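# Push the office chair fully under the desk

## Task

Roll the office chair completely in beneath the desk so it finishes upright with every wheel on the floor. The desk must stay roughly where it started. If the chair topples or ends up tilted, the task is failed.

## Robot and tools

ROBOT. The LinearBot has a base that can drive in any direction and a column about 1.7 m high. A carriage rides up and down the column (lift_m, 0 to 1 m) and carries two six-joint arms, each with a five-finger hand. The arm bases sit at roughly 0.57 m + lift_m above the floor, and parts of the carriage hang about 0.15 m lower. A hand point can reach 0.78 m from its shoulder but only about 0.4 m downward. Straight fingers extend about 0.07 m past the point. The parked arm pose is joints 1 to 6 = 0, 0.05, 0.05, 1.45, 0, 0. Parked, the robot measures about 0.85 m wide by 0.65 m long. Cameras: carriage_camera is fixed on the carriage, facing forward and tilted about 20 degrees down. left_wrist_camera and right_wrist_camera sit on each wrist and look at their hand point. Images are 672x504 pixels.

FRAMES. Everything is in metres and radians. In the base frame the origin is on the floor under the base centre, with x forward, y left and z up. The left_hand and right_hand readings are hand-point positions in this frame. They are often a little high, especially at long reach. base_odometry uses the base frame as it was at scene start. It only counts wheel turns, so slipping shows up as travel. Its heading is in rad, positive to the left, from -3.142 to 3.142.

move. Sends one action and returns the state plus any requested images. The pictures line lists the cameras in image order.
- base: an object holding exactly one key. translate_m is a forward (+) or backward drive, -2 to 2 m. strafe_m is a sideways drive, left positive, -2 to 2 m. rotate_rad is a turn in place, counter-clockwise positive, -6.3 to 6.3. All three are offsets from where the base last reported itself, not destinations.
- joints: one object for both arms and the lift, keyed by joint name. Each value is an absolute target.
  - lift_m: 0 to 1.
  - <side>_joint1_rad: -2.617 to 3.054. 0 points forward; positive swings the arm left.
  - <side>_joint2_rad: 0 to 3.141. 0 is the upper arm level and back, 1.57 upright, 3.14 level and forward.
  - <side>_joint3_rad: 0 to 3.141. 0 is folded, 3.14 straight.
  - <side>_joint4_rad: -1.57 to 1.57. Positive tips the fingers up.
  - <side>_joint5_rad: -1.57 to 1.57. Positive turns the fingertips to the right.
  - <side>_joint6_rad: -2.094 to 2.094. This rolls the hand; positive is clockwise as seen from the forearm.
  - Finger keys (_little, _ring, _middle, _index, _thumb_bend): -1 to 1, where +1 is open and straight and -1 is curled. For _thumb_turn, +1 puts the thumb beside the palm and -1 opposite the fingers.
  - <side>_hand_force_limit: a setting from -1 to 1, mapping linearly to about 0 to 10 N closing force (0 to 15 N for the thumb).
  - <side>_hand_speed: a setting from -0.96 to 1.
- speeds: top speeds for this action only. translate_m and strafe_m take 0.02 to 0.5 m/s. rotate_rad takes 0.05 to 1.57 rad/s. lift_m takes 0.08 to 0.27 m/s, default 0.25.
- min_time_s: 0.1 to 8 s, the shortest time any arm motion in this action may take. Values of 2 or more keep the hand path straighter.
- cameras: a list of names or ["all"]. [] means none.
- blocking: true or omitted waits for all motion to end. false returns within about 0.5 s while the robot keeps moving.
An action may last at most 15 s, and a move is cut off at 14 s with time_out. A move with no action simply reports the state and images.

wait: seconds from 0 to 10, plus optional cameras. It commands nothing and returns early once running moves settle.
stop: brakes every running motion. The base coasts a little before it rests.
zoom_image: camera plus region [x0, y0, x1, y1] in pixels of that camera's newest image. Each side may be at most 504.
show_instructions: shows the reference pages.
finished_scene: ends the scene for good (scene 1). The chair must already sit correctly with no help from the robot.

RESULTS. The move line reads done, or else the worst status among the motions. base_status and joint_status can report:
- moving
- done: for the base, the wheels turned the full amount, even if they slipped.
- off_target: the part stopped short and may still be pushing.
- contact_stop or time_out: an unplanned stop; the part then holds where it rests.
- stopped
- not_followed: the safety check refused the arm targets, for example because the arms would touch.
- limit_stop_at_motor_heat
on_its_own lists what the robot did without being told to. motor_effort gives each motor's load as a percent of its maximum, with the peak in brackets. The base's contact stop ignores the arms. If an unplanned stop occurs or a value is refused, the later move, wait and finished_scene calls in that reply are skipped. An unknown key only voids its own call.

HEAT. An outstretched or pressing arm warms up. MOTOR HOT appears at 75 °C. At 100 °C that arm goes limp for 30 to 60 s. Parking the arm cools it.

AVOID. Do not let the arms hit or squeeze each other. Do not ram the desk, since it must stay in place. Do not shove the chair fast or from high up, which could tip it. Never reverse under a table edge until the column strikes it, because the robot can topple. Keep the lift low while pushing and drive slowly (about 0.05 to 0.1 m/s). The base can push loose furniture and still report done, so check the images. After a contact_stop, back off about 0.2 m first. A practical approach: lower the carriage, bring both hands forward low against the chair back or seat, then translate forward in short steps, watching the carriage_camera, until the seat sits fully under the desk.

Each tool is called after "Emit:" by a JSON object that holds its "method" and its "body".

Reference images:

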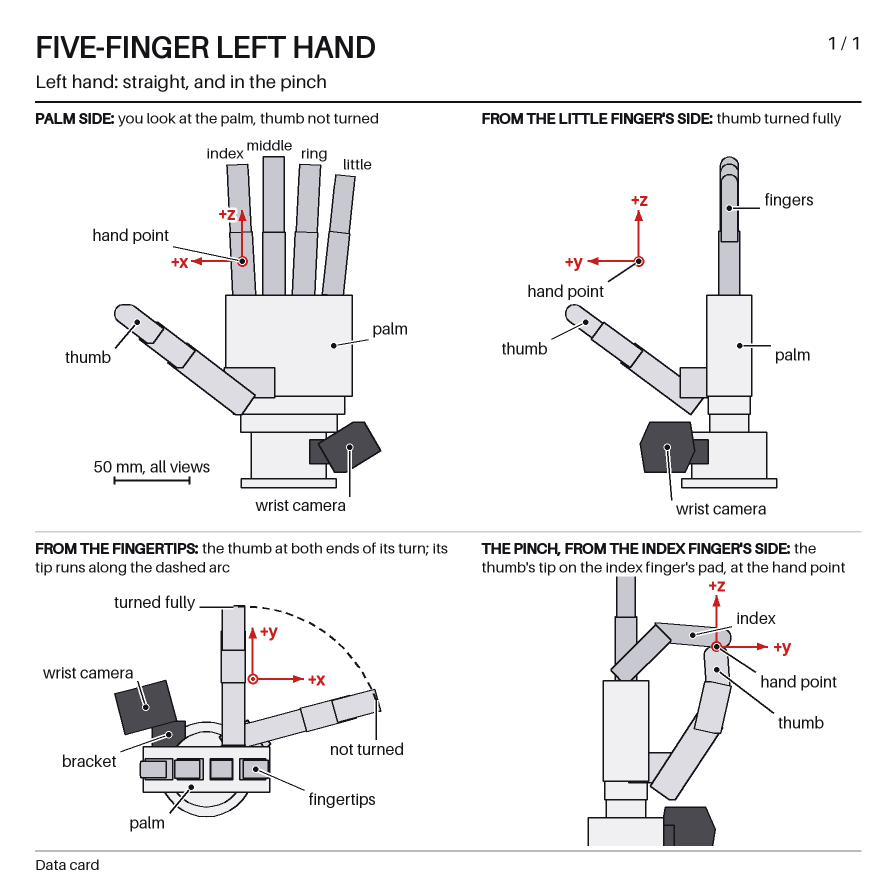

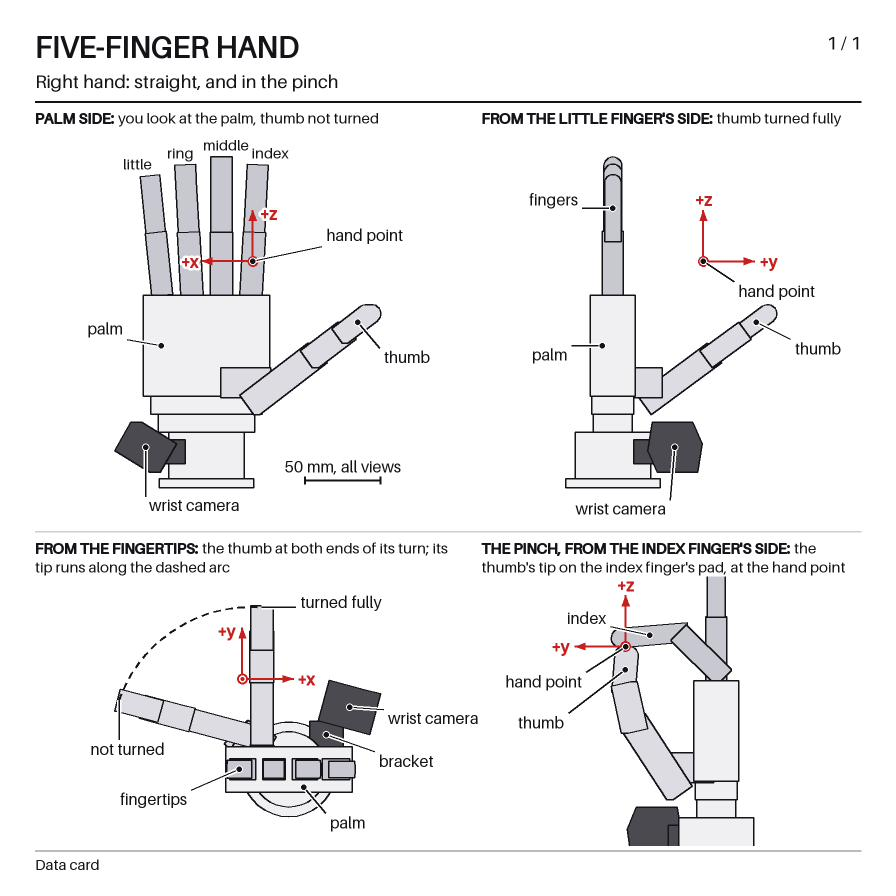

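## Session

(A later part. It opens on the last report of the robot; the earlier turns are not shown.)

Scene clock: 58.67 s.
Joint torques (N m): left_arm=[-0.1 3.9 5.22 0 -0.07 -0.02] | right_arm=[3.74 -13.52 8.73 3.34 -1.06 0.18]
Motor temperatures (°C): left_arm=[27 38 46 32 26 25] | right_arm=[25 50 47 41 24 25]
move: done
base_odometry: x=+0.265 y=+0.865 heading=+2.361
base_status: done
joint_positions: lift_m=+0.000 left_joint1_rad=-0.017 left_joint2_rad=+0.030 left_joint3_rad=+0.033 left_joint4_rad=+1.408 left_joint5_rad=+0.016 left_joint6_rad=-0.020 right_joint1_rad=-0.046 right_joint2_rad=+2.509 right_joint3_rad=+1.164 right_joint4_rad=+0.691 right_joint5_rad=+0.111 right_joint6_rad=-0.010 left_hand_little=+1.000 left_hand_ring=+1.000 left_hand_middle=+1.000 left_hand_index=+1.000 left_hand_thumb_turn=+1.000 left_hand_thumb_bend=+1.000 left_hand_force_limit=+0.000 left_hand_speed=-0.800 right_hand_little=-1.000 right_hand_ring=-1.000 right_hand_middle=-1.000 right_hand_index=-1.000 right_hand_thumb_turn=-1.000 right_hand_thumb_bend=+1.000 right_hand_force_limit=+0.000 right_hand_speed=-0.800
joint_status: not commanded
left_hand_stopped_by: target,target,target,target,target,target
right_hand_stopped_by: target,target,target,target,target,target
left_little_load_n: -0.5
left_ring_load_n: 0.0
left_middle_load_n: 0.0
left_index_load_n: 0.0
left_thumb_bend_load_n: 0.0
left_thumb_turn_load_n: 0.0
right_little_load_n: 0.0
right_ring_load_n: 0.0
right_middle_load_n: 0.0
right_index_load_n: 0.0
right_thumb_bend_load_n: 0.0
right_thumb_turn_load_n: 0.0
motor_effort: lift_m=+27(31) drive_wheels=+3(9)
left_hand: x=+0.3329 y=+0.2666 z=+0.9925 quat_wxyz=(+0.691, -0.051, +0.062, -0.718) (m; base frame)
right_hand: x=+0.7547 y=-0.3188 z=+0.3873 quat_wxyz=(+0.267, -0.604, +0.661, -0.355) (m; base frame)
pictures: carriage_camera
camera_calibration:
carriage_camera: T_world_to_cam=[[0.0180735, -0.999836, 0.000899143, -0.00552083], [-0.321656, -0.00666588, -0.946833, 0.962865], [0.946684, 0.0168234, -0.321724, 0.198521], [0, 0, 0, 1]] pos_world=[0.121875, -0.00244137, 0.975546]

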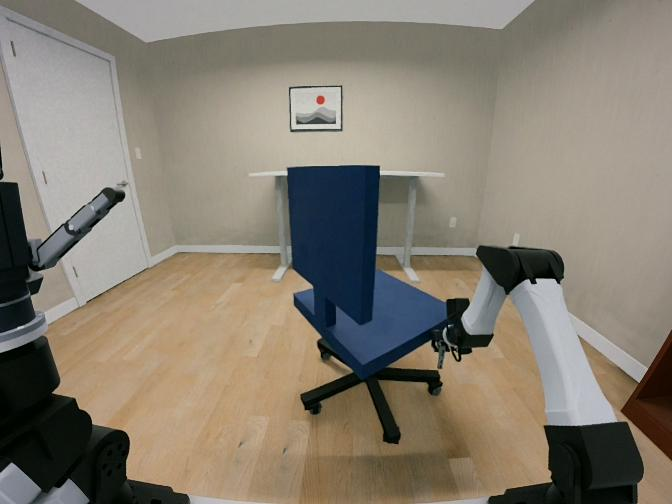

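Emit:
{"method": "move", "body": {"cameras": ["right_wrist_camera", "carriage_camera"]}}

Emit:
{"method": "zoom_image", "body": {"camera": "carriage_camera", "region": [280, 240, 500, 460]}}

Scene clock: 58.90 s.
Joint torques (N m): left_arm=[-0.08 3.81 5.23 -0.01 -0.06 -0.04] | right_arm=[3.77 -13.34 8.77 3.36 -1.01 0.19]
Motor temperatures (°C): left_arm=[27 38 46 32 26 25] | right_arm=[25 50 47 41 24 25]
base_odometry: x=+0.265 y=+0.865 heading=+2.361
base_status: done
joint_positions: lift_m=+0.000 left_joint1_rad=-0.017 left_joint2_rad=+0.030 left_joint3_rad=+0.033 left_joint4_rad=+1.408 left_joint5_rad=+0.016 left_joint6_rad=-0.020 right_joint1_rad=-0.046 right_joint2_rad=+2.509 right_joint3_rad=+1.164 right_joint4_rad=+0.691 right_joint5_rad=+0.111 right_joint6_rad=-0.010 left_hand_little=+1.000 left_hand_ring=+1.000 left_hand_middle=+1.000 left_hand_index=+1.000 left_hand_thumb_turn=+1.000 left_hand_thumb_bend=+1.000 left_hand_force_limit=+0.000 left_hand_speed=-0.800 right_hand_little=-1.000 right_hand_ring=-1.000 right_hand_middle=-1.000 right_hand_index=-1.000 right_hand_thumb_turn=-1.000 right_hand_thumb_bend=+1.000 right_hand_force_limit=+0.000 right_hand_speed=-0.800
joint_status: not commanded
left_hand_stopped_by: target,target,target,target,target,target
right_hand_stopped_by: target,target,target,target,target,target
left_little_load_n: 0.0
left_ring_load_n: 0.0
left_middle_load_n: 0.0
left_index_load_n: 0.0
left_thumb_bend_load_n: 0.0
left_thumb_turn_load_n: 0.0
right_little_load_n: 0.0
right_ring_load_n: 0.0
right_middle_load_n: 0.0
right_index_load_n: 0.0
right_thumb_bend_load_n: 0.0
right_thumb_turn_load_n: 0.0
motor_effort: lift_m=+27(31) drive_wheels=+4(9)
left_hand: x=+0.3329 y=+0.2666 z=+0.9925 quat_wxyz=(+0.691, -0.051, +0.062, -0.718) (m; base frame)
right_hand: x=+0.7547 y=-0.3188 z=+0.3873 quat_wxyz=(+0.267, -0.604, +0.661, -0.355) (m; base frame)
pictures: carriage_camera, right_wrist_camera
camera_calibration:
carriage_camera: T_world_to_cam=[[0.0180735, -0.999836, 0.000899143, -0.00552083], [-0.321656, -0.00666588, -0.946833, 0.962865], [0.946684, 0.0168234, -0.321724, 0.198521], [0, 0, 0, 1]] pos_world=[0.121875, -0.00244137, 0.975546]
right_wrist_camera: T_world_to_cam=[[-0.623495, -0.214625, -0.751791, 0.696822], [-0.425052, 0.900112, 0.0955473, 0.571613], [0.656189, 0.379124, -0.652442, -0.00803853], [0, 0, 0, 1]] pos_world=[0.682705, -0.361913, 0.464004]

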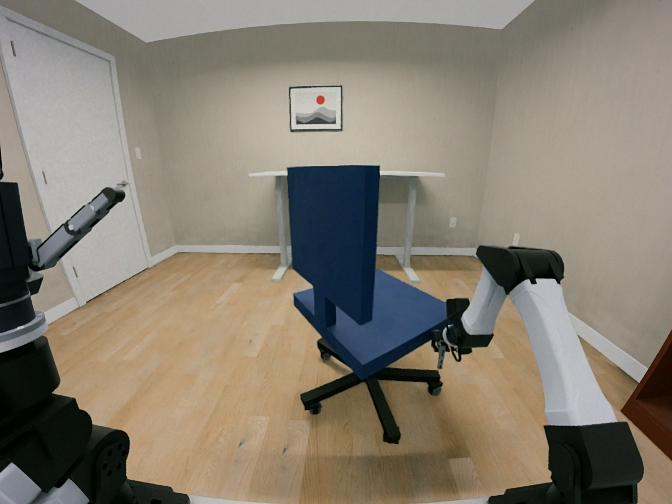

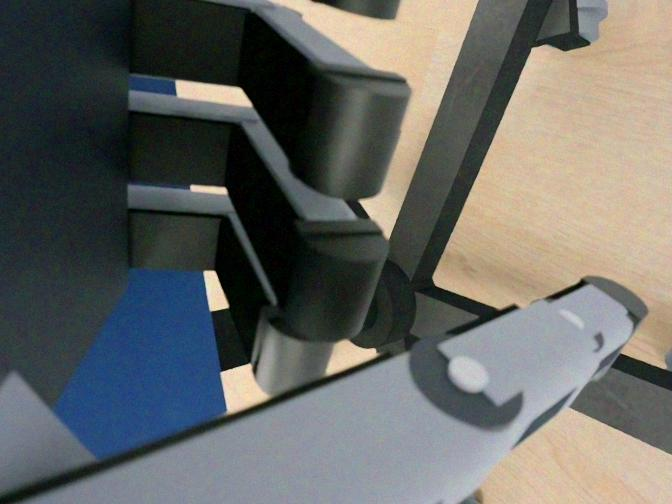

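Scaled by 2.291.

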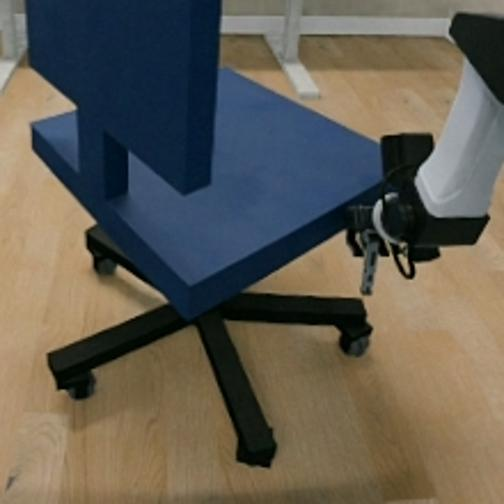

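Emit:
{"method": "move", "body": {"base": {"translate_m": -0.08}, "speeds": {"translate_m": 0.1}}}

Emit:
{"method": "move", "body": {"joints": {"lift_m": 0.04}}}

Emit:
{"method": "move", "body": {"base": {"translate_m": 0.2}, "speeds": {"translate_m": 0.07}, "cameras": ["carriage_camera"]}}

Scene clock: 61.13 s.
Joint torques (N m): left_arm=[-0.18 3.9 5.12 -0.02 -0.11 -0.01] | right_arm=[0.75 -13.65 7.31 2.36 -0.2 0.15]
move: done
base_odometry: x=+0.322 y=+0.809 heading=+2.360
base_status: done
joint_positions: lift_m=+0.000 left_joint1_rad=-0.017 left_joint2_rad=+0.030 left_joint3_rad=+0.033 left_joint4_rad=+1.408 left_joint5_rad=+0.016 left_joint6_rad=-0.020 right_joint1_rad=-0.002 right_joint2_rad=+2.509 right_joint3_rad=+1.179 right_joint4_rad=+0.785 right_joint5_rad=+0.013 right_joint6_rad=-0.010 left_hand_little=+1.000 left_hand_ring=+1.000 left_hand_middle=+1.000 left_hand_index=+1.000 left_hand_thumb_turn=+1.000 left_hand_thumb_bend=+1.000 left_hand_force_limit=+0.000 left_hand_speed=-0.800 right_hand_little=-1.000 right_hand_ring=-1.000 right_hand_middle=-1.000 right_hand_index=-1.000 right_hand_thumb_turn=-1.000 right_hand_thumb_bend=+1.000 right_hand_force_limit=+0.000 right_hand_speed=-0.800
joint_status: not commanded
left_hand_stopped_by: target,target,target,target,target,target
right_hand_stopped_by: target,target,target,target,target,target
left_little_load_n: 0.0
left_ring_load_n: 0.0
left_middle_load_n: 0.0
left_index_load_n: 0.0
left_thumb_bend_load_n: 0.0
left_thumb_turn_load_n: 0.0
right_little_load_n: 0.0
right_ring_load_n: 0.0
right_middle_load_n: 0.0
right_index_load_n: 0.0
right_thumb_bend_load_n: 0.0
right_thumb_turn_load_n: 0.0
motor_effort: lift_m=+30(31) drive_wheels=+5(9)
left_hand: x=+0.3328 y=+0.2666 z=+0.9926 quat_wxyz=(+0.691, -0.051, +0.062, -0.718) (m; base frame)
right_hand: x=+0.7791 y=-0.2769 z=+0.4107 quat_wxyz=(+0.341, -0.616, +0.616, -0.353) (m; base frame)
pictures: none

Scene clock: 61.83 s.
Joint torques (N m): left_arm=[-0.38 3.93 5.27 -0.02 -0.12 -0.08] | right_arm=[0.35 -14.12 6.79 2.21 -0.2 0.18]
move: done
base_odometry: x=+0.322 y=+0.809 heading=+2.360
base_status: not commanded
joint_positions: lift_m=+0.040 left_joint1_rad=-0.017 left_joint2_rad=+0.030 left_joint3_rad=+0.033 left_joint4_rad=+1.408 left_joint5_rad=+0.016 left_joint6_rad=-0.020 right_joint1_rad=-0.002 right_joint2_rad=+2.510 right_joint3_rad=+1.187 right_joint4_rad=+0.797 right_joint5_rad=+0.012 right_joint6_rad=-0.010 left_hand_little=+1.000 left_hand_ring=+1.000 left_hand_middle=+1.000 left_hand_index=+1.000 left_hand_thumb_turn=+1.000 left_hand_thumb_bend=+1.000 left_hand_force_limit=+0.000 left_hand_speed=-0.800 right_hand_little=-1.000 right_hand_ring=-1.000 right_hand_middle=-1.000 right_hand_index=-1.000 right_hand_thumb_turn=-1.000 right_hand_thumb_bend=+1.000 right_hand_force_limit=+0.000 right_hand_speed=-0.800
joint_status: all done
left_hand_stopped_by: target,target,target,target,target,target
right_hand_stopped_by: target,target,target,target,target,target
left_little_load_n: 0.0
left_ring_load_n: 0.0
left_middle_load_n: 0.0
left_index_load_n: 0.0
left_thumb_bend_load_n: 0.0
left_thumb_turn_load_n: 0.0
right_little_load_n: 0.0
right_ring_load_n: 0.0
right_middle_load_n: 0.0
right_index_load_n: 0.0
right_thumb_bend_load_n: 0.0
right_thumb_turn_load_n: 0.0
motor_effort: lift_m=+27(35) drive_wheels=+5(5)
left_hand: x=+0.3327 y=+0.2666 z=+1.0328 quat_wxyz=(+0.691, -0.051, +0.062, -0.718) (m; base frame)
right_hand: x=+0.7842 y=-0.2768 z=+0.4553 quat_wxyz=(+0.347, -0.613, +0.613, -0.359) (m; base frame)
pictures: none

Scene clock: 65.27 s.
Joint torques (N m): left_arm=[0.09 3.79 5.41 0.04 -0.04 -0.05] | right_arm=[2.74 -13.45 7.21 2.3 -0.64 0.48]
move: done
base_odometry: x=+0.179 y=+0.949 heading=+2.361
base_status: done
joint_positions: lift_m=+0.040 left_joint1_rad=-0.017 left_joint2_rad=+0.030 left_joint3_rad=+0.033 left_joint4_rad=+1.408 left_joint5_rad=+0.016 left_joint6_rad=-0.020 right_joint1_rad=-0.031 right_joint2_rad=+2.508 right_joint3_rad=+1.182 right_joint4_rad=+0.783 right_joint5_rad=+0.067 right_joint6_rad=-0.039 left_hand_little=+1.000 left_hand_ring=+1.000 left_hand_middle=+1.000 left_hand_index=+1.000 left_hand_thumb_turn=+1.000 left_hand_thumb_bend=+1.000 left_hand_force_limit=+0.000 left_hand_speed=-0.800 right_hand_little=-1.000 right_hand_ring=-1.000 right_hand_middle=-1.000 right_hand_index=-1.000 right_hand_thumb_turn=-1.001 right_hand_thumb_bend=+1.000 right_hand_force_limit=+0.000 right_hand_speed=-0.800
joint_status: not commanded
left_hand_stopped_by: target,target,target,target,target,target
right_hand_stopped_by: target,target,target,target,target,target
left_little_load_n: 0.0
left_ring_load_n: 0.0
left_middle_load_n: 0.0
left_index_load_n: 0.0
left_thumb_bend_load_n: 0.0
left_thumb_turn_load_n: 0.0
right_little_load_n: 0.0
right_ring_load_n: 0.0
right_middle_load_n: 0.0
right_index_load_n: -0.5
right_thumb_bend_load_n: 0.5
right_thumb_turn_load_n: -5.0
motor_effort: lift_m=+26(30) drive_wheels=+4(10)
left_hand: x=+0.3327 y=+0.2666 z=+1.0328 quat_wxyz=(+0.691, -0.051, +0.062, -0.718) (m; base frame)
right_hand: x=+0.7808 y=-0.3050 z=+0.4507 quat_wxyz=(+0.314, -0.607, +0.624, -0.379) (m; base frame)
pictures: carriage_camera
camera_calibration:
carriage_camera: T_world_to_cam=[[0.0180735, -0.999836, 0.000899143, -0.00555689], [-0.321656, -0.00666588, -0.946833, 1.00083], [0.946684, 0.0168234, -0.321724, 0.211422], [0, 0, 0, 1]] pos_world=[0.121875, -0.00244137, 1.01565]

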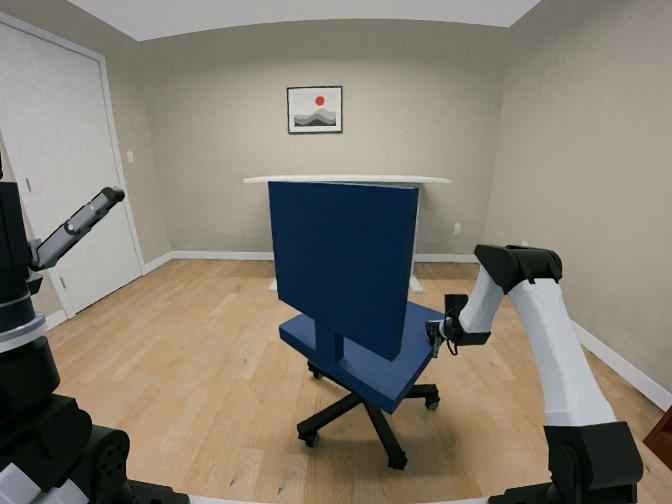

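Emit:
{"method": "move", "body": {"base": {"translate_m": -0.5}, "speeds": {"translate_m": 0.25}}}

Emit:
{"method": "move", "body": {"base": {"strafe_m": -0.115}, "speeds": {"strafe_m": 0.15}, "joints": {"left_joint1_rad": 0, "left_joint2_rad": 2.5, "left_joint3_rad": 1.2, "left_joint4_rad": 0.8, "left_joint5_rad": 0, "left_joint6_rad": 0, "left_hand_little": -1, "left_hand_ring": -1, "left_hand_middle": -1, "left_hand_index": -1, "left_hand_thumb_turn": -1}, "min_time_s": 3}}

Emit:
{"method": "move", "body": {"joints": {"lift_m": 0.02, "left_joint1_rad": -0.25, "left_joint5_rad": -0.25, "right_joint1_rad": 0.25, "right_joint5_rad": 0.25}, "min_time_s": 2, "cameras": ["all"]}}

Scene clock: 70.87 s.
Joint torques (N m): left_arm=[-0.05 3.89 5.08 0.04 -0.09 -0.03] | right_arm=[0.23 -13.6 7.24 2.3 -0.15 0.2]
move: done
base_odometry: x=+0.534 y=+0.597 heading=+2.361
base_status: done
joint_positions: lift_m=+0.040 left_joint1_rad=-0.017 left_joint2_rad=+0.030 left_joint3_rad=+0.033 left_joint4_rad=+1.408 left_joint5_rad=+0.016 left_joint6_rad=-0.020 right_joint1_rad=-0.001 right_joint2_rad=+2.508 right_joint3_rad=+1.182 right_joint4_rad=+0.790 right_joint5_rad=+0.011 right_joint6_rad=-0.012 left_hand_little=+1.000 left_hand_ring=+1.000 left_hand_middle=+1.000 left_hand_index=+1.000 left_hand_thumb_turn=+1.000 left_hand_thumb_bend=+1.000 left_hand_force_limit=+0.000 left_hand_speed=-0.800 right_hand_little=-1.000 right_hand_ring=-1.000 right_hand_middle=-1.000 right_hand_index=-1.000 right_hand_thumb_turn=-1.000 right_hand_thumb_bend=+1.000 right_hand_force_limit=+0.000 right_hand_speed=-0.800
joint_status: not commanded
left_hand_stopped_by: target,target,target,target,target,target
right_hand_stopped_by: target,target,target,target,target,target
left_little_load_n: 0.0
left_ring_load_n: 0.0
left_middle_load_n: 0.0
left_index_load_n: -0.5
left_thumb_bend_load_n: 0.0
left_thumb_turn_load_n: 0.0
right_little_load_n: 0.0
right_ring_load_n: 0.0
right_middle_load_n: 0.0
right_index_load_n: 0.0
right_thumb_bend_load_n: 0.0
right_thumb_turn_load_n: 0.0
motor_effort: lift_m=+29(30) drive_wheels=-1(13)
left_hand: x=+0.3328 y=+0.2666 z=+1.0328 quat_wxyz=(+0.691, -0.051, +0.062, -0.718) (m; base frame)
right_hand: x=+0.7814 y=-0.2760 z=+0.4534 quat_wxyz=(+0.344, -0.616, +0.613, -0.355) (m; base frame)
pictures: none

Scene clock: 76.50 s.
Joint torques (N m): left_arm=[0.21 -10.06 5.72 1.97 -0.16 0.12] | right_arm=[0.29 -13.6 7.21 2.34 -0.07 0.18]
Motor temperatures (°C): left_arm=[27 39 46 33 25 25] | right_arm=[25 56 47 41 24 25]
move: done
base_odometry: x=+0.615 y=+0.679 heading=+2.360
base_status: done
joint_positions: lift_m=+0.040 left_joint1_rad=-0.005 left_joint2_rad=+2.481 left_joint3_rad=+1.182 left_joint4_rad=+0.810 left_joint5_rad=+0.012 left_joint6_rad=-0.008 right_joint1_rad=-0.001 right_joint2_rad=+2.508 right_joint3_rad=+1.182 right_joint4_rad=+0.791 right_joint5_rad=+0.007 right_joint6_rad=-0.012 left_hand_little=-1.000 left_hand_ring=-1.000 left_hand_middle=-1.000 left_hand_index=-1.000 left_hand_thumb_turn=-1.000 left_hand_thumb_bend=+1.000 left_hand_force_limit=+0.000 left_hand_speed=-0.800 right_hand_little=-1.000 right_hand_ring=-1.000 right_hand_middle=-1.000 right_hand_index=-1.000 right_hand_thumb_turn=-1.000 right_hand_thumb_bend=+1.000 right_hand_force_limit=+0.000 right_hand_speed=-0.800
joint_status: all done
left_hand_stopped_by: target,target,target,target,target,target
right_hand_stopped_by: target,target,target,target,target,target
left_little_load_n: 0.0
left_ring_load_n: 0.0
left_middle_load_n: 0.0
left_index_load_n: 0.0
left_thumb_bend_load_n: 0.0
left_thumb_turn_load_n: 0.5
right_little_load_n: 0.0
right_ring_load_n: 0.0
right_middle_load_n: 0.5
right_index_load_n: 0.0
right_thumb_bend_load_n: 0.0
right_thumb_turn_load_n: 0.0
motor_effort: lift_m=+26(30) drive_wheels=+2(8)
left_hand: x=+0.7913 y=+0.2669 z=+0.4729 quat_wxyz=(+0.358, -0.605, +0.607, -0.370) (m; base frame)
right_hand: x=+0.7815 y=-0.2753 z=+0.4537 quat_wxyz=(+0.346, -0.616, +0.612, -0.355) (m; base frame)
pictures: none

Scene clock: 78.80 s.
Joint torques (N m): left_arm=[-0.34 -10.67 5.3 2.02 -0.35 0.08] | right_arm=[0.17 -13.68 6.89 2.28 0.17 0.15]
Motor temperatures (°C): left_arm=[27 40 46 33 25 25] | right_arm=[25 56 47 41 24 25]
move: done
base_odometry: x=+0.615 y=+0.679 heading=+2.360
base_status: not commanded
joint_positions: lift_m=+0.020 left_joint1_rad=-0.246 left_joint2_rad=+2.490 left_joint3_rad=+1.189 left_joint4_rad=+0.800 left_joint5_rad=-0.236 left_joint6_rad=-0.008 right_joint1_rad=+0.245 right_joint2_rad=+2.509 right_joint3_rad=+1.185 right_joint4_rad=+0.789 right_joint5_rad=+0.236 right_joint6_rad=-0.012 left_hand_little=-1.000 left_hand_ring=-1.000 left_hand_middle=-1.000 left_hand_index=-1.000 left_hand_thumb_turn=-1.000 left_hand_thumb_bend=+1.000 left_hand_force_limit=+0.000 left_hand_speed=-0.800 right_hand_little=-1.000 right_hand_ring=-1.000 right_hand_middle=-1.000 right_hand_index=-1.000 right_hand_thumb_turn=-1.000 right_hand_thumb_bend=+1.000 right_hand_force_limit=+0.000 right_hand_speed=-0.800
joint_status: all done
left_hand_stopped_by: target,target,target,target,target,target
right_hand_stopped_by: target,target,target,target,target,target
left_little_load_n: 0.0
left_ring_load_n: 0.0
left_middle_load_n: 0.0
left_index_load_n: 0.5
left_thumb_bend_load_n: 0.0
left_thumb_turn_load_n: 0.0
right_little_load_n: 0.0
right_ring_load_n: 0.0
right_middle_load_n: 0.0
right_index_load_n: 0.0
right_thumb_bend_load_n: 0.5
right_thumb_turn_load_n: 0.0
motor_effort: lift_m=+27(31) drive_wheels=+2(3)
left_hand: x=+0.7789 y=+0.1815 z=+0.4466 quat_wxyz=(+0.390, -0.576, +0.634, -0.338) (m; base frame)
right_hand: x=+0.7708 y=-0.1850 z=+0.4329 quat_wxyz=(+0.322, -0.648, +0.573, -0.385) (m; base frame)
pictures: carriage_camera, left_wrist_camera, right_wrist_camera
camera_calibration:
carriage_camera: T_world_to_cam=[[0.0180735, -0.999836, 0.000899143, -0.00553882], [-0.321656, -0.00666588, -0.946833, 0.981802], [0.946684, 0.0168234, -0.321724, 0.204955], [0, 0, 0, 1]] pos_world=[0.121875, -0.00244137, 0.995546]
left_wrist_camera: T_world_to_cam=[[0.417609, -0.35683, 0.835629, -0.631618], [-0.592534, -0.804157, -0.0472703, 0.632066], [0.688845, -0.475398, -0.547257, -0.0957138], [0, 0, 0, 1]] pos_world=[0.704221, 0.237398, 0.505296]
right_wrist_camera: T_world_to_cam=[[-0.470132, -0.364286, -0.80391, 0.646511], [-0.590679, 0.806657, -0.0200976, 0.614062], [0.655801, 0.465404, -0.594411, -0.0484559], [0, 0, 0, 1]] pos_world=[0.698437, -0.237271, 0.503275]

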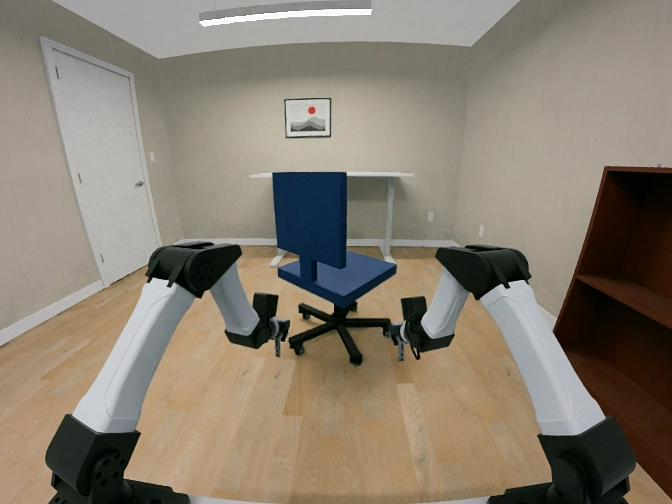

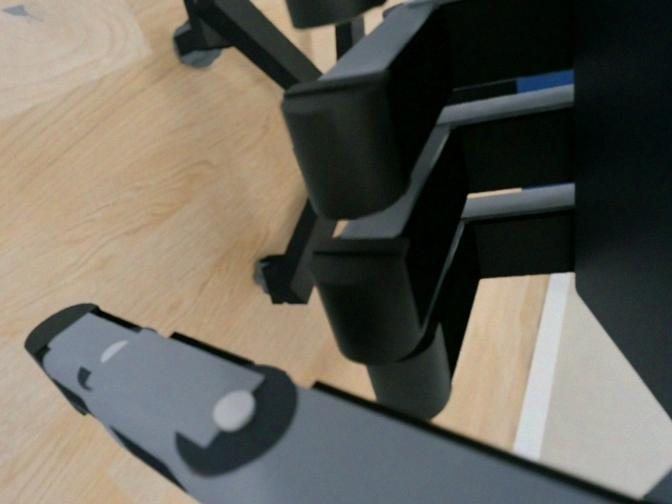

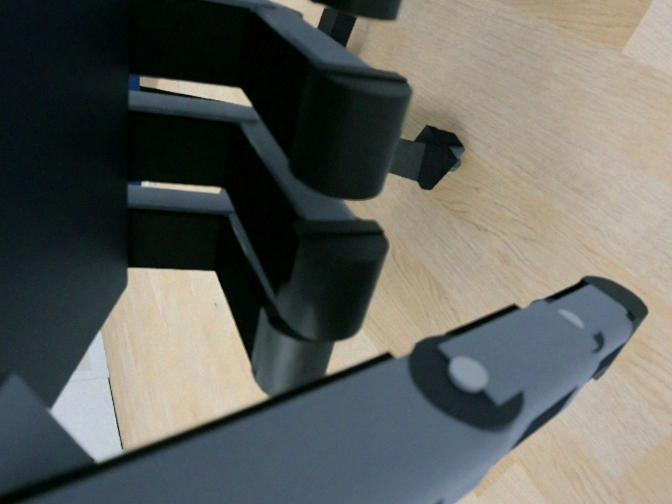

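Emit:
{"method": "move", "body": {"base": {"strafe_m": 0.35}, "speeds": {"strafe_m": 0.2}, "joints": {"right_joint1_rad": 0, "right_joint5_rad": 0}}}

Emit:
{"method": "move", "body": {"base": {"translate_m": 0.27}, "speeds": {"translate_m": 0.12}, "cameras": ["carriage_camera", "right_wrist_camera"]}}

Scene clock: 83.53 s.
Joint torques (N m): left_arm=[-0.23 -11.04 5.14 2.04 -0.29 0.07] | right_arm=[0.5 -13.81 6.87 2.34 -0.1 0.19]
Motor temperatures (°C): left_arm=[27 42 46 33 25 25] | right_arm=[25 56 47 41 23 25]
move: done
base_odometry: x=+0.369 y=+0.430 heading=+2.361
base_status: done
joint_positions: lift_m=+0.020 left_joint1_rad=-0.249 left_joint2_rad=+2.490 left_joint3_rad=+1.189 left_joint4_rad=+0.800 left_joint5_rad=-0.240 left_joint6_rad=-0.008 right_joint1_rad=-0.001 right_joint2_rad=+2.509 right_joint3_rad=+1.185 right_joint4_rad=+0.791 right_joint5_rad=+0.010 right_joint6_rad=-0.012 left_hand_little=-1.000 left_hand_ring=-1.000 left_hand_middle=-1.000 left_hand_index=-1.000 left_hand_thumb_turn=-1.000 left_hand_thumb_bend=+1.000 left_hand_force_limit=+0.000 left_hand_speed=-0.800 right_hand_little=-1.000 right_hand_ring=-1.000 right_hand_middle=-1.000 right_hand_index=-1.000 right_hand_thumb_turn=-1.000 right_hand_thumb_bend=+1.000 right_hand_force_limit=+0.000 right_hand_speed=-0.800
joint_status: all done
left_hand_stopped_by: target,target,target,target,target,target
right_hand_stopped_by: target,target,target,target,target,target
left_little_load_n: 0.0
left_ring_load_n: 0.0
left_middle_load_n: 0.0
left_index_load_n: 0.5
left_thumb_bend_load_n: 0.0
left_thumb_turn_load_n: 0.0
right_little_load_n: 0.0
right_ring_load_n: 0.0
right_middle_load_n: 0.0
right_index_load_n: 0.0
right_thumb_bend_load_n: 0.0
right_thumb_turn_load_n: 0.0
motor_effort: lift_m=+29(31) drive_wheels=-2(8)
left_hand: x=+0.7787 y=+0.1802 z=+0.4467 quat_wxyz=(+0.390, -0.575, +0.635, -0.338) (m; base frame)
right_hand: x=+0.7826 y=-0.2757 z=+0.4340 quat_wxyz=(+0.345, -0.615, +0.612, -0.356) (m; base frame)
pictures: none

Scene clock: 86.57 s.
Joint torques (N m): left_arm=[0.12 -10.76 5.05 2.1 -0.21 0.09] | right_arm=[-0.18 -13.59 7.01 2.42 -0.1 0.16]
Motor temperatures (°C): left_arm=[27 43 46 34 25 25] | right_arm=[25 56 47 41 23 25]
move: done
base_odometry: x=+0.177 y=+0.619 heading=+2.362
base_status: done
joint_positions: lift_m=+0.020 left_joint1_rad=-0.249 left_joint2_rad=+2.490 left_joint3_rad=+1.189 left_joint4_rad=+0.799 left_joint5_rad=-0.240 left_joint6_rad=-0.008 right_joint1_rad=+0.004 right_joint2_rad=+2.509 right_joint3_rad=+1.185 right_joint4_rad=+0.784 right_joint5_rad=-0.003 right_joint6_rad=-0.008 left_hand_little=-1.000 left_hand_ring=-1.000 left_hand_middle=-1.000 left_hand_index=-1.000 left_hand_thumb_turn=-1.000 left_hand_thumb_bend=+1.000 left_hand_force_limit=+0.000 left_hand_speed=-0.800 right_hand_little=-1.000 right_hand_ring=-1.000 right_hand_middle=-1.000 right_hand_index=-1.000 right_hand_thumb_turn=-1.000 right_hand_thumb_bend=+1.000 right_hand_force_limit=+0.000 right_hand_speed=-0.800
joint_status: not commanded
left_hand_stopped_by: target,target,target,target,target,target
right_hand_stopped_by: target,target,target,target,target,target
left_little_load_n: 0.0
left_ring_load_n: 0.0
left_middle_load_n: 0.0
left_index_load_n: 0.0
left_thumb_bend_load_n: 0.0
left_thumb_turn_load_n: 0.0
right_little_load_n: -0.5
right_ring_load_n: 0.5
right_middle_load_n: 0.0
right_index_load_n: 0.0
right_thumb_bend_load_n: 0.0
right_thumb_turn_load_n: 0.0
motor_effort: lift_m=+29(31) drive_wheels=+5(10)
left_hand: x=+0.7786 y=+0.1803 z=+0.4466 quat_wxyz=(+0.390, -0.575, +0.635, -0.338) (m; base frame)
right_hand: x=+0.7808 y=-0.2704 z=+0.4327 quat_wxyz=(+0.349, -0.619, +0.611, -0.348) (m; base frame)
pictures: carriage_camera, right_wrist_camera
camera_calibration:
carriage_camera: T_world_to_cam=[[0.0180735, -0.999836, 0.000899143, -0.00553882], [-0.321656, -0.00666588, -0.946833, 0.981802], [0.946684, 0.0168234, -0.321724, 0.204955], [0, 0, 0, 1]] pos_world=[0.121875, -0.00244137, 0.995546]
right_wrist_camera: T_world_to_cam=[[-0.498648, -0.244609, -0.831574, 0.68659], [-0.559175, 0.82382, 0.0929775, 0.619909], [0.662324, 0.511359, -0.547576, -0.0282203], [0, 0, 0, 1]] pos_world=[0.707696, -0.328316, 0.49786]

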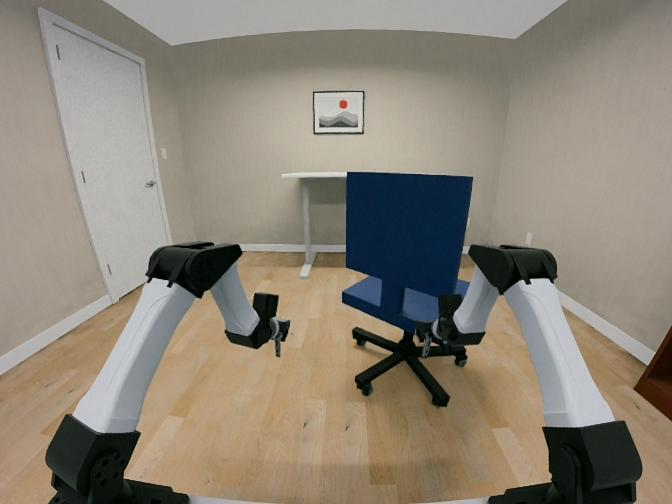

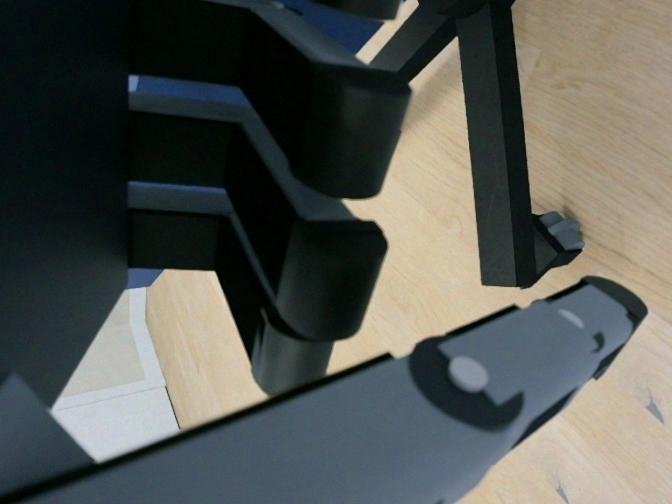

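Emit:
{"method": "zoom_image", "body": {"camera": "carriage_camera", "region": [300, 150, 520, 420]}}

Scaled by 1.867.

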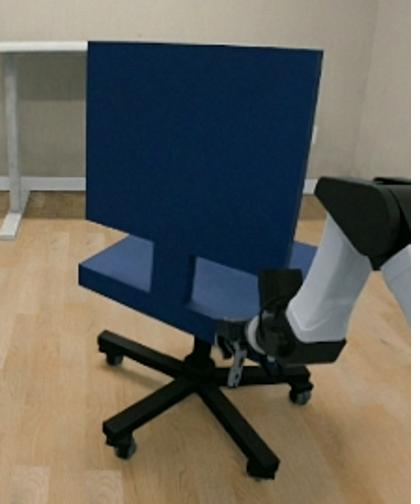

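Emit:
{"method": "move", "body": {"base": {"strafe_m": -0.15}, "speeds": {"strafe_m": 0.1}}}

Emit:
{"method": "move", "body": {"base": {"translate_m": 0.1}, "speeds": {"translate_m": 0.06}, "cameras": ["carriage_camera"]}}

Emit:
{"method": "zoom_image", "body": {"camera": "carriage_camera", "region": [270, 150, 520, 420]}}

Scene clock: 89.43 s.
Joint torques (N m): left_arm=[-0.35 -11 5.16 2.1 -0.22 0.1] | right_arm=[0.31 -13.74 6.79 2.36 0.08 0.1]
Motor temperatures (°C): left_arm=[27 43 46 34 25 25] | right_arm=[25 57 47 40 23 25]
move: done
base_odometry: x=+0.282 y=+0.726 heading=+2.362
base_status: done
joint_positions: lift_m=+0.020 left_joint1_rad=-0.250 left_joint2_rad=+2.490 left_joint3_rad=+1.189 left_joint4_rad=+0.799 left_joint5_rad=-0.242 left_joint6_rad=-0.008 right_joint1_rad=+0.003 right_joint2_rad=+2.509 right_joint3_rad=+1.185 right_joint4_rad=+0.783 right_joint5_rad=-0.014 right_joint6_rad=-0.004 left_hand_little=-1.000 left_hand_ring=-1.000 left_hand_middle=-1.000 left_hand_index=-1.000 left_hand_thumb_turn=-1.000 left_hand_thumb_bend=+1.000 left_hand_force_limit=+0.000 left_hand_speed=-0.800 right_hand_little=-1.000 right_hand_ring=-1.000 right_hand_middle=-1.000 right_hand_index=-1.000 right_hand_thumb_turn=-1.000 right_hand_thumb_bend=+1.000 right_hand_force_limit=+0.000 right_hand_speed=-0.800
joint_status: not commanded
left_hand_stopped_by: target,target,target,target,target,target
right_hand_stopped_by: target,target,target,target,target,target
left_little_load_n: 0.0
left_ring_load_n: 0.0
left_middle_load_n: 0.0
left_index_load_n: 0.0
left_thumb_bend_load_n: -0.5
left_thumb_turn_load_n: 0.0
right_little_load_n: 0.0
right_ring_load_n: 0.5
right_middle_load_n: 0.0
right_index_load_n: 0.0
right_thumb_bend_load_n: 0.0
right_thumb_turn_load_n: 0.0
motor_effort: lift_m=+29(32) drive_wheels=-3(12)
left_hand: x=+0.7786 y=+0.1804 z=+0.4466 quat_wxyz=(+0.391, -0.575, +0.634, -0.337) (m; base frame)
right_hand: x=+0.7803 y=-0.2687 z=+0.4328 quat_wxyz=(+0.352, -0.620, +0.611, -0.344) (m; base frame)
pictures: none

Scene clock: 91.63 s.
Joint torques (N m): left_arm=[-0.02 -10.95 5.38 2 -0.23 0.06] | right_arm=[1.02 -13.55 7.79 2.72 -0.13 0.08]
Motor temperatures (°C): left_arm=[27 44 46 34 25 25] | right_arm=[25 57 47 41 23 25]
move: done
base_odometry: x=+0.211 y=+0.797 heading=+2.361
base_status: done
joint_positions: lift_m=+0.020 left_joint1_rad=-0.250 left_joint2_rad=+2.490 left_joint3_rad=+1.189 left_joint4_rad=+0.800 left_joint5_rad=-0.242 left_joint6_rad=-0.008 right_joint1_rad=-0.010 right_joint2_rad=+2.509 right_joint3_rad=+1.176 right_joint4_rad=+0.752 right_joint5_rad=+0.021 right_joint6_rad=-0.004 left_hand_little=-1.000 left_hand_ring=-1.000 left_hand_middle=-1.000 left_hand_index=-1.000 left_hand_thumb_turn=-1.000 left_hand_thumb_bend=+1.000 left_hand_force_limit=+0.000 left_hand_speed=-0.800 right_hand_little=-1.000 right_hand_ring=-1.000 right_hand_middle=-1.000 right_hand_index=-1.000 right_hand_thumb_turn=-1.000 right_hand_thumb_bend=+1.000 right_hand_force_limit=+0.000 right_hand_speed=-0.800
joint_status: not commanded
left_hand_stopped_by: target,target,target,target,target,target
right_hand_stopped_by: target,target,target,target,target,target
left_little_load_n: 0.0
left_ring_load_n: 0.5
left_middle_load_n: 0.0
left_index_load_n: 0.5
left_thumb_bend_load_n: 0.0
left_thumb_turn_load_n: 0.0
right_little_load_n: 0.5
right_ring_load_n: 0.0
right_middle_load_n: 0.0
right_index_load_n: -0.5
right_thumb_bend_load_n: 0.0
right_thumb_turn_load_n: 0.0
motor_effort: lift_m=+28(31) drive_wheels=+5(10)
left_hand: x=+0.7786 y=+0.1803 z=+0.4467 quat_wxyz=(+0.391, -0.575, +0.634, -0.337) (m; base frame)
right_hand: x=+0.7717 y=-0.2823 z=+0.4234 quat_wxyz=(+0.327, -0.617, +0.628, -0.344) (m; base frame)
pictures: carriage_camera
camera_calibration:
carriage_camera: T_world_to_cam=[[0.0180735, -0.999836, 0.000899143, -0.00553882], [-0.321656, -0.00666588, -0.946833, 0.981802], [0.946684, 0.0168234, -0.321724, 0.204955], [0, 0, 0, 1]] pos_world=[0.121875, -0.00244137, 0.995546]

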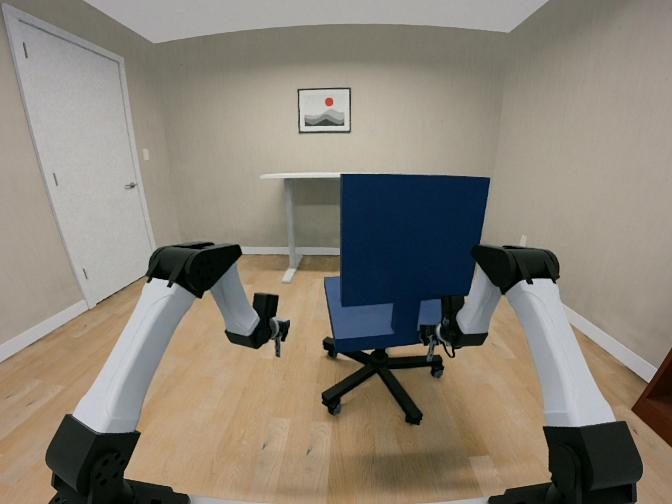

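Scaled by 1.867.

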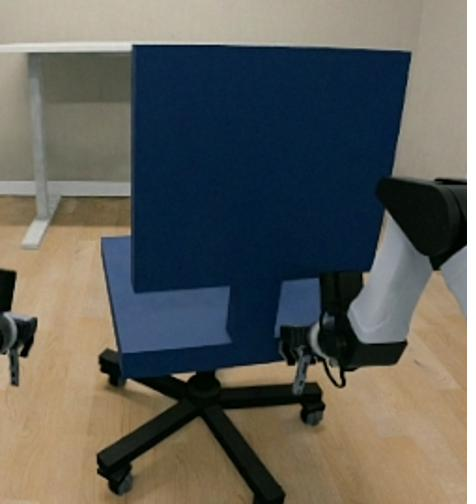

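Emit:
{"method": "move", "body": {"base": {"translate_m": -0.15}, "speeds": {"translate_m": 0.15}, "joints": {"left_joint1_rad": -0.32, "left_joint5_rad": -0.32}}}

Emit:
{"method": "move", "body": {"base": {"strafe_m": -0.19}, "speeds": {"strafe_m": 0.15}, "joints": {"right_joint1_rad": 0.32, "right_joint5_rad": 0.32}, "cameras": ["carriage_camera", "left_wrist_camera", "right_wrist_camera"]}}

Emit:
{"method": "zoom_image", "body": {"camera": "carriage_camera", "region": [210, 150, 460, 420]}}

Scene clock: 94.73 s.
Joint torques (N m): left_arm=[0.24 -10.71 5.01 1.99 -0.33 0.07] | right_arm=[0.4 -13.71 7.28 2.32 -0.21 0.11]
Motor temperatures (°C): left_arm=[27 45 46 34 25 25] | right_arm=[25 57 47 41 23 25]
move: done
base_odometry: x=+0.318 y=+0.692 heading=+2.361
base_status: done
joint_positions: lift_m=+0.020 left_joint1_rad=-0.323 left_joint2_rad=+2.490 left_joint3_rad=+1.190 left_joint4_rad=+0.800 left_joint5_rad=-0.308 left_joint6_rad=-0.008 right_joint1_rad=-0.003 right_joint2_rad=+2.509 right_joint3_rad=+1.181 right_joint4_rad=+0.788 right_joint5_rad=+0.012 right_joint6_rad=-0.004 left_hand_little=-1.000 left_hand_ring=-1.000 left_hand_middle=-1.000 left_hand_index=-1.000 left_hand_thumb_turn=-1.000 left_hand_thumb_bend=+1.000 left_hand_force_limit=+0.000 left_hand_speed=-0.800 right_hand_little=-1.000 right_hand_ring=-1.000 right_hand_middle=-1.000 right_hand_index=-1.000 right_hand_thumb_turn=-1.000 right_hand_thumb_bend=+1.000 right_hand_force_limit=+0.000 right_hand_speed=-0.800
joint_status: all done
left_hand_stopped_by: target,target,target,target,target,target
right_hand_stopped_by: target,target,target,target,target,target
left_little_load_n: 0.0
left_ring_load_n: 0.0
left_middle_load_n: 0.0
left_index_load_n: 0.0
left_thumb_bend_load_n: 0.0
left_thumb_turn_load_n: 0.0
right_little_load_n: 0.0
right_ring_load_n: 0.0
right_middle_load_n: 0.0
right_index_load_n: 0.0
right_thumb_bend_load_n: 0.0
right_thumb_turn_load_n: 0.0
motor_effort: lift_m=+28(32) drive_wheels=-2(11)
left_hand: x=+0.7712 y=+0.1534 z=+0.4475 quat_wxyz=(+0.400, -0.563, +0.642, -0.333) (m; base frame)
right_hand: x=+0.7802 y=-0.2769 z=+0.4320 quat_wxyz=(+0.343, -0.613, +0.617, -0.353) (m; base frame)
pictures: none

Scene clock: 96.90 s.
Joint torques (N m): left_arm=[0.42 -10.84 5.18 2 -0.3 0.05] | right_arm=[0.14 -13.71 7.49 2.21 0.16 0.1]
Motor temperatures (°C): left_arm=[27 45 46 34 25 25] | right_arm=[25 57 47 41 23 25]
move: done
base_odometry: x=+0.452 y=+0.826 heading=+2.361
base_status: done
joint_positions: lift_m=+0.020 left_joint1_rad=-0.321 left_joint2_rad=+2.490 left_joint3_rad=+1.190 left_joint4_rad=+0.800 left_joint5_rad=-0.312 left_joint6_rad=-0.008 right_joint1_rad=+0.320 right_joint2_rad=+2.509 right_joint3_rad=+1.181 right_joint4_rad=+0.790 right_joint5_rad=+0.309 right_joint6_rad=-0.004 left_hand_little=-1.000 left_hand_ring=-1.000 left_hand_middle=-1.000 left_hand_index=-1.000 left_hand_thumb_turn=-1.000 left_hand_thumb_bend=+1.000 left_hand_force_limit=+0.000 left_hand_speed=-0.800 right_hand_little=-1.000 right_hand_ring=-1.000 right_hand_middle=-1.000 right_hand_index=-1.000 right_hand_thumb_turn=-1.000 right_hand_thumb_bend=+1.000 right_hand_force_limit=+0.000 right_hand_speed=-0.800
joint_status: all done
left_hand_stopped_by: target,target,target,target,target,target
right_hand_stopped_by: target,target,target,target,target,target
left_little_load_n: 0.0
left_ring_load_n: 0.0
left_middle_load_n: 0.0
left_index_load_n: 0.0
left_thumb_bend_load_n: 0.5
left_thumb_turn_load_n: 0.0
right_little_load_n: 0.0
right_ring_load_n: 0.0
right_middle_load_n: 0.0
right_index_load_n: 0.0
right_thumb_bend_load_n: 0.0
right_thumb_turn_load_n: 0.0
motor_effort: lift_m=+27(31) drive_wheels=-3(8)
left_hand: x=+0.7716 y=+0.1548 z=+0.4476 quat_wxyz=(+0.401, -0.564, +0.641, -0.332) (m; base frame)
right_hand: x=+0.7620 y=-0.1592 z=+0.4326 quat_wxyz=(+0.316, -0.653, +0.564, -0.395) (m; base frame)
pictures: carriage_camera, left_wrist_camera, right_wrist_camera
camera_calibration:
carriage_camera: T_world_to_cam=[[0.0180735, -0.999836, 0.000899143, -0.00553882], [-0.321656, -0.00666588, -0.946833, 0.981802], [0.946684, 0.0168234, -0.321724, 0.204955], [0, 0, 0, 1]] pos_world=[0.121875, -0.00244137, 0.995546]
left_wrist_camera: T_world_to_cam=[[0.405285, -0.389566, 0.827032, -0.620382], [-0.599592, -0.796176, -0.081203, 0.625787], [0.690097, -0.462971, -0.556259, -0.101618], [0, 0, 0, 1]] pos_world=[0.696775, 0.209511, 0.507365]
right_wrist_camera: T_world_to_cam=[[-0.461802, -0.391411, -0.79595, 0.637442], [-0.596308, 0.801315, -0.0480775, 0.603636], [0.656625, 0.452429, -0.60345, -0.0536332], [0, 0, 0, 1]] pos_world=[0.689541, -0.209936, 0.504029]

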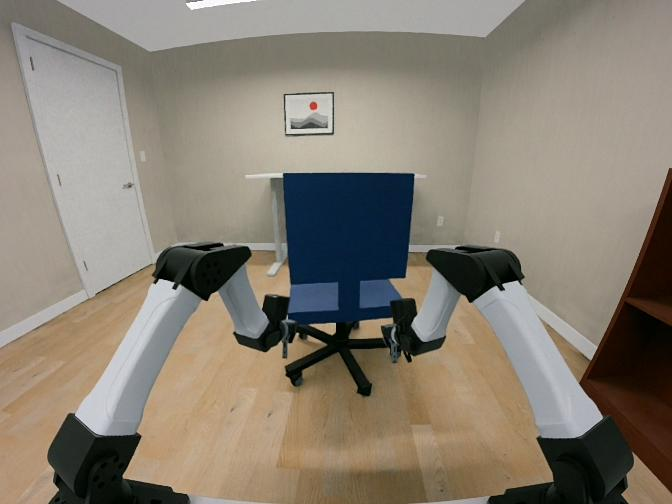

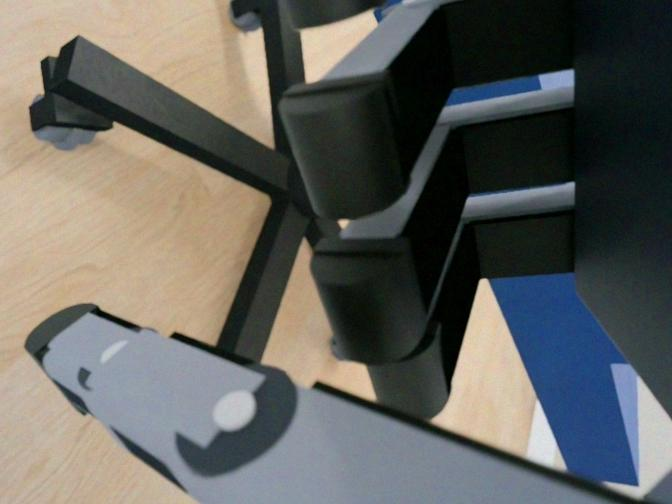

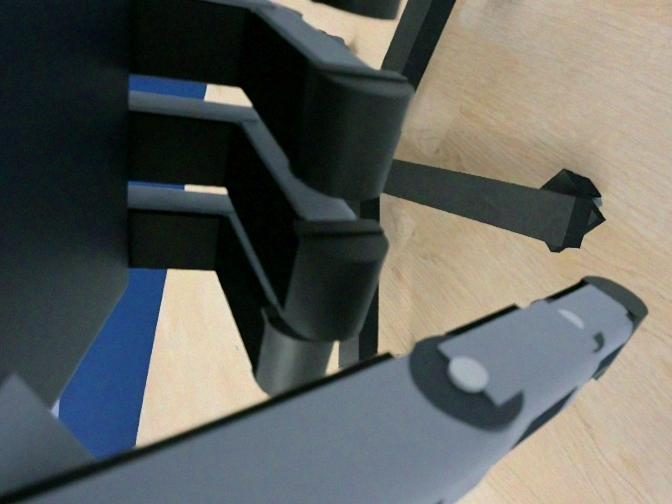

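Scaled by 1.867.

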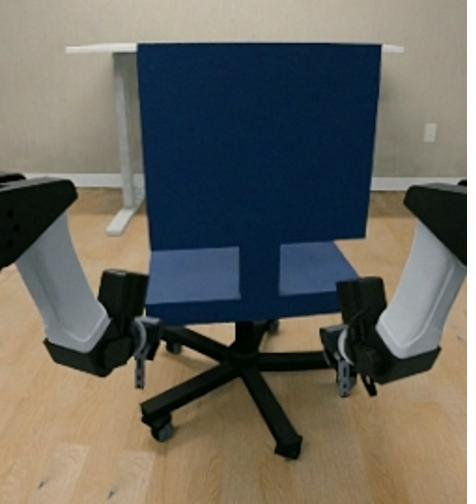

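Emit:
{"method": "move", "body": {"base": {"translate_m": 0.4}, "speeds": {"translate_m": 0.08}, "cameras": ["carriage_camera"]}}

Emit:
{"method": "zoom_image", "body": {"camera": "carriage_camera", "region": [210, 150, 460, 420]}}

Scene clock: 103.33 s.
Joint torques (N m): left_arm=[-0.49 -10.7 5.08 1.87 0.03 -0.1] | right_arm=[0.14 -13.72 7.41 2.22 0.1 0.06]
Motor temperatures (°C): left_arm=[27 46 46 34 25 25] | right_arm=[25 58 48 41 23 25]
move: done
base_odometry: x=+0.169 y=+1.108 heading=+2.360
base_status: done
joint_positions: lift_m=+0.020 left_joint1_rad=-0.315 left_joint2_rad=+2.490 left_joint3_rad=+1.190 left_joint4_rad=+0.817 left_joint5_rad=-0.341 left_joint6_rad=+0.008 right_joint1_rad=+0.322 right_joint2_rad=+2.509 right_joint3_rad=+1.180 right_joint4_rad=+0.787 right_joint5_rad=+0.314 right_joint6_rad=-0.004 left_hand_little=-1.000 left_hand_ring=-1.000 left_hand_middle=-1.000 left_hand_index=-1.000 left_hand_thumb_turn=-1.000 left_hand_thumb_bend=+1.000 left_hand_force_limit=+0.000 left_hand_speed=-0.800 right_hand_little=-1.000 right_hand_ring=-1.000 right_hand_middle=-1.000 right_hand_index=-1.000 right_hand_thumb_turn=-1.000 right_hand_thumb_bend=+1.000 right_hand_force_limit=+0.000 right_hand_speed=-0.800
joint_status: not commanded
left_hand_stopped_by: target,target,target,target,target,target
right_hand_stopped_by: target,target,target,target,target,target
left_little_load_n: 0.5
left_ring_load_n: 0.0
left_middle_load_n: 0.0
left_index_load_n: 0.0
left_thumb_bend_load_n: 0.0
left_thumb_turn_load_n: 0.0
right_little_load_n: 0.0
right_ring_load_n: 0.0
right_middle_load_n: 0.0
right_index_load_n: 0.0
right_thumb_bend_load_n: 0.0
right_thumb_turn_load_n: 0.5
motor_effort: lift_m=+27(31) drive_wheels=-6(11)
left_hand: x=+0.7766 y=+0.1640 z=+0.4517 quat_wxyz=(+0.418, -0.564, +0.633, -0.326) (m; base frame)
right_hand: x=+0.7611 y=-0.1589 z=+0.4320 quat_wxyz=(+0.314, -0.654, +0.564, -0.395) (m; base frame)
pictures: carriage_camera
camera_calibration:
carriage_camera: T_world_to_cam=[[0.0180735, -0.999836, 0.000899143, -0.00553882], [-0.321656, -0.00666588, -0.946833, 0.981802], [0.946684, 0.0168234, -0.321724, 0.204955], [0, 0, 0, 1]] pos_world=[0.121875, -0.00244137, 0.995546]

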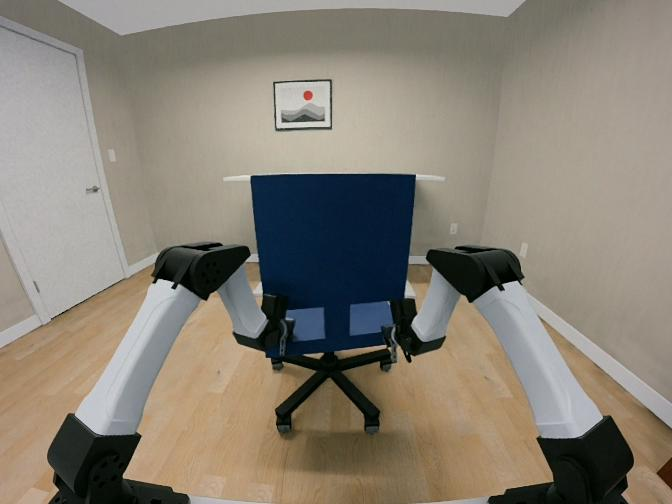

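Scaled by 1.867.

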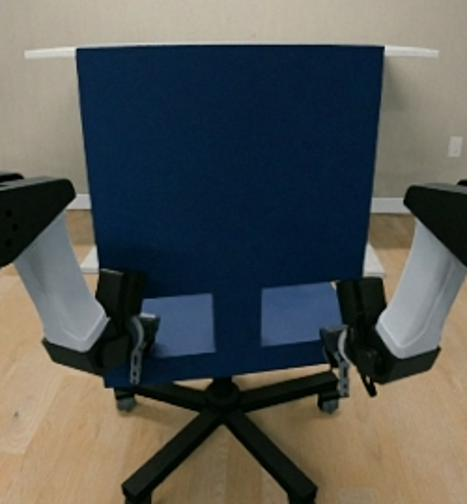

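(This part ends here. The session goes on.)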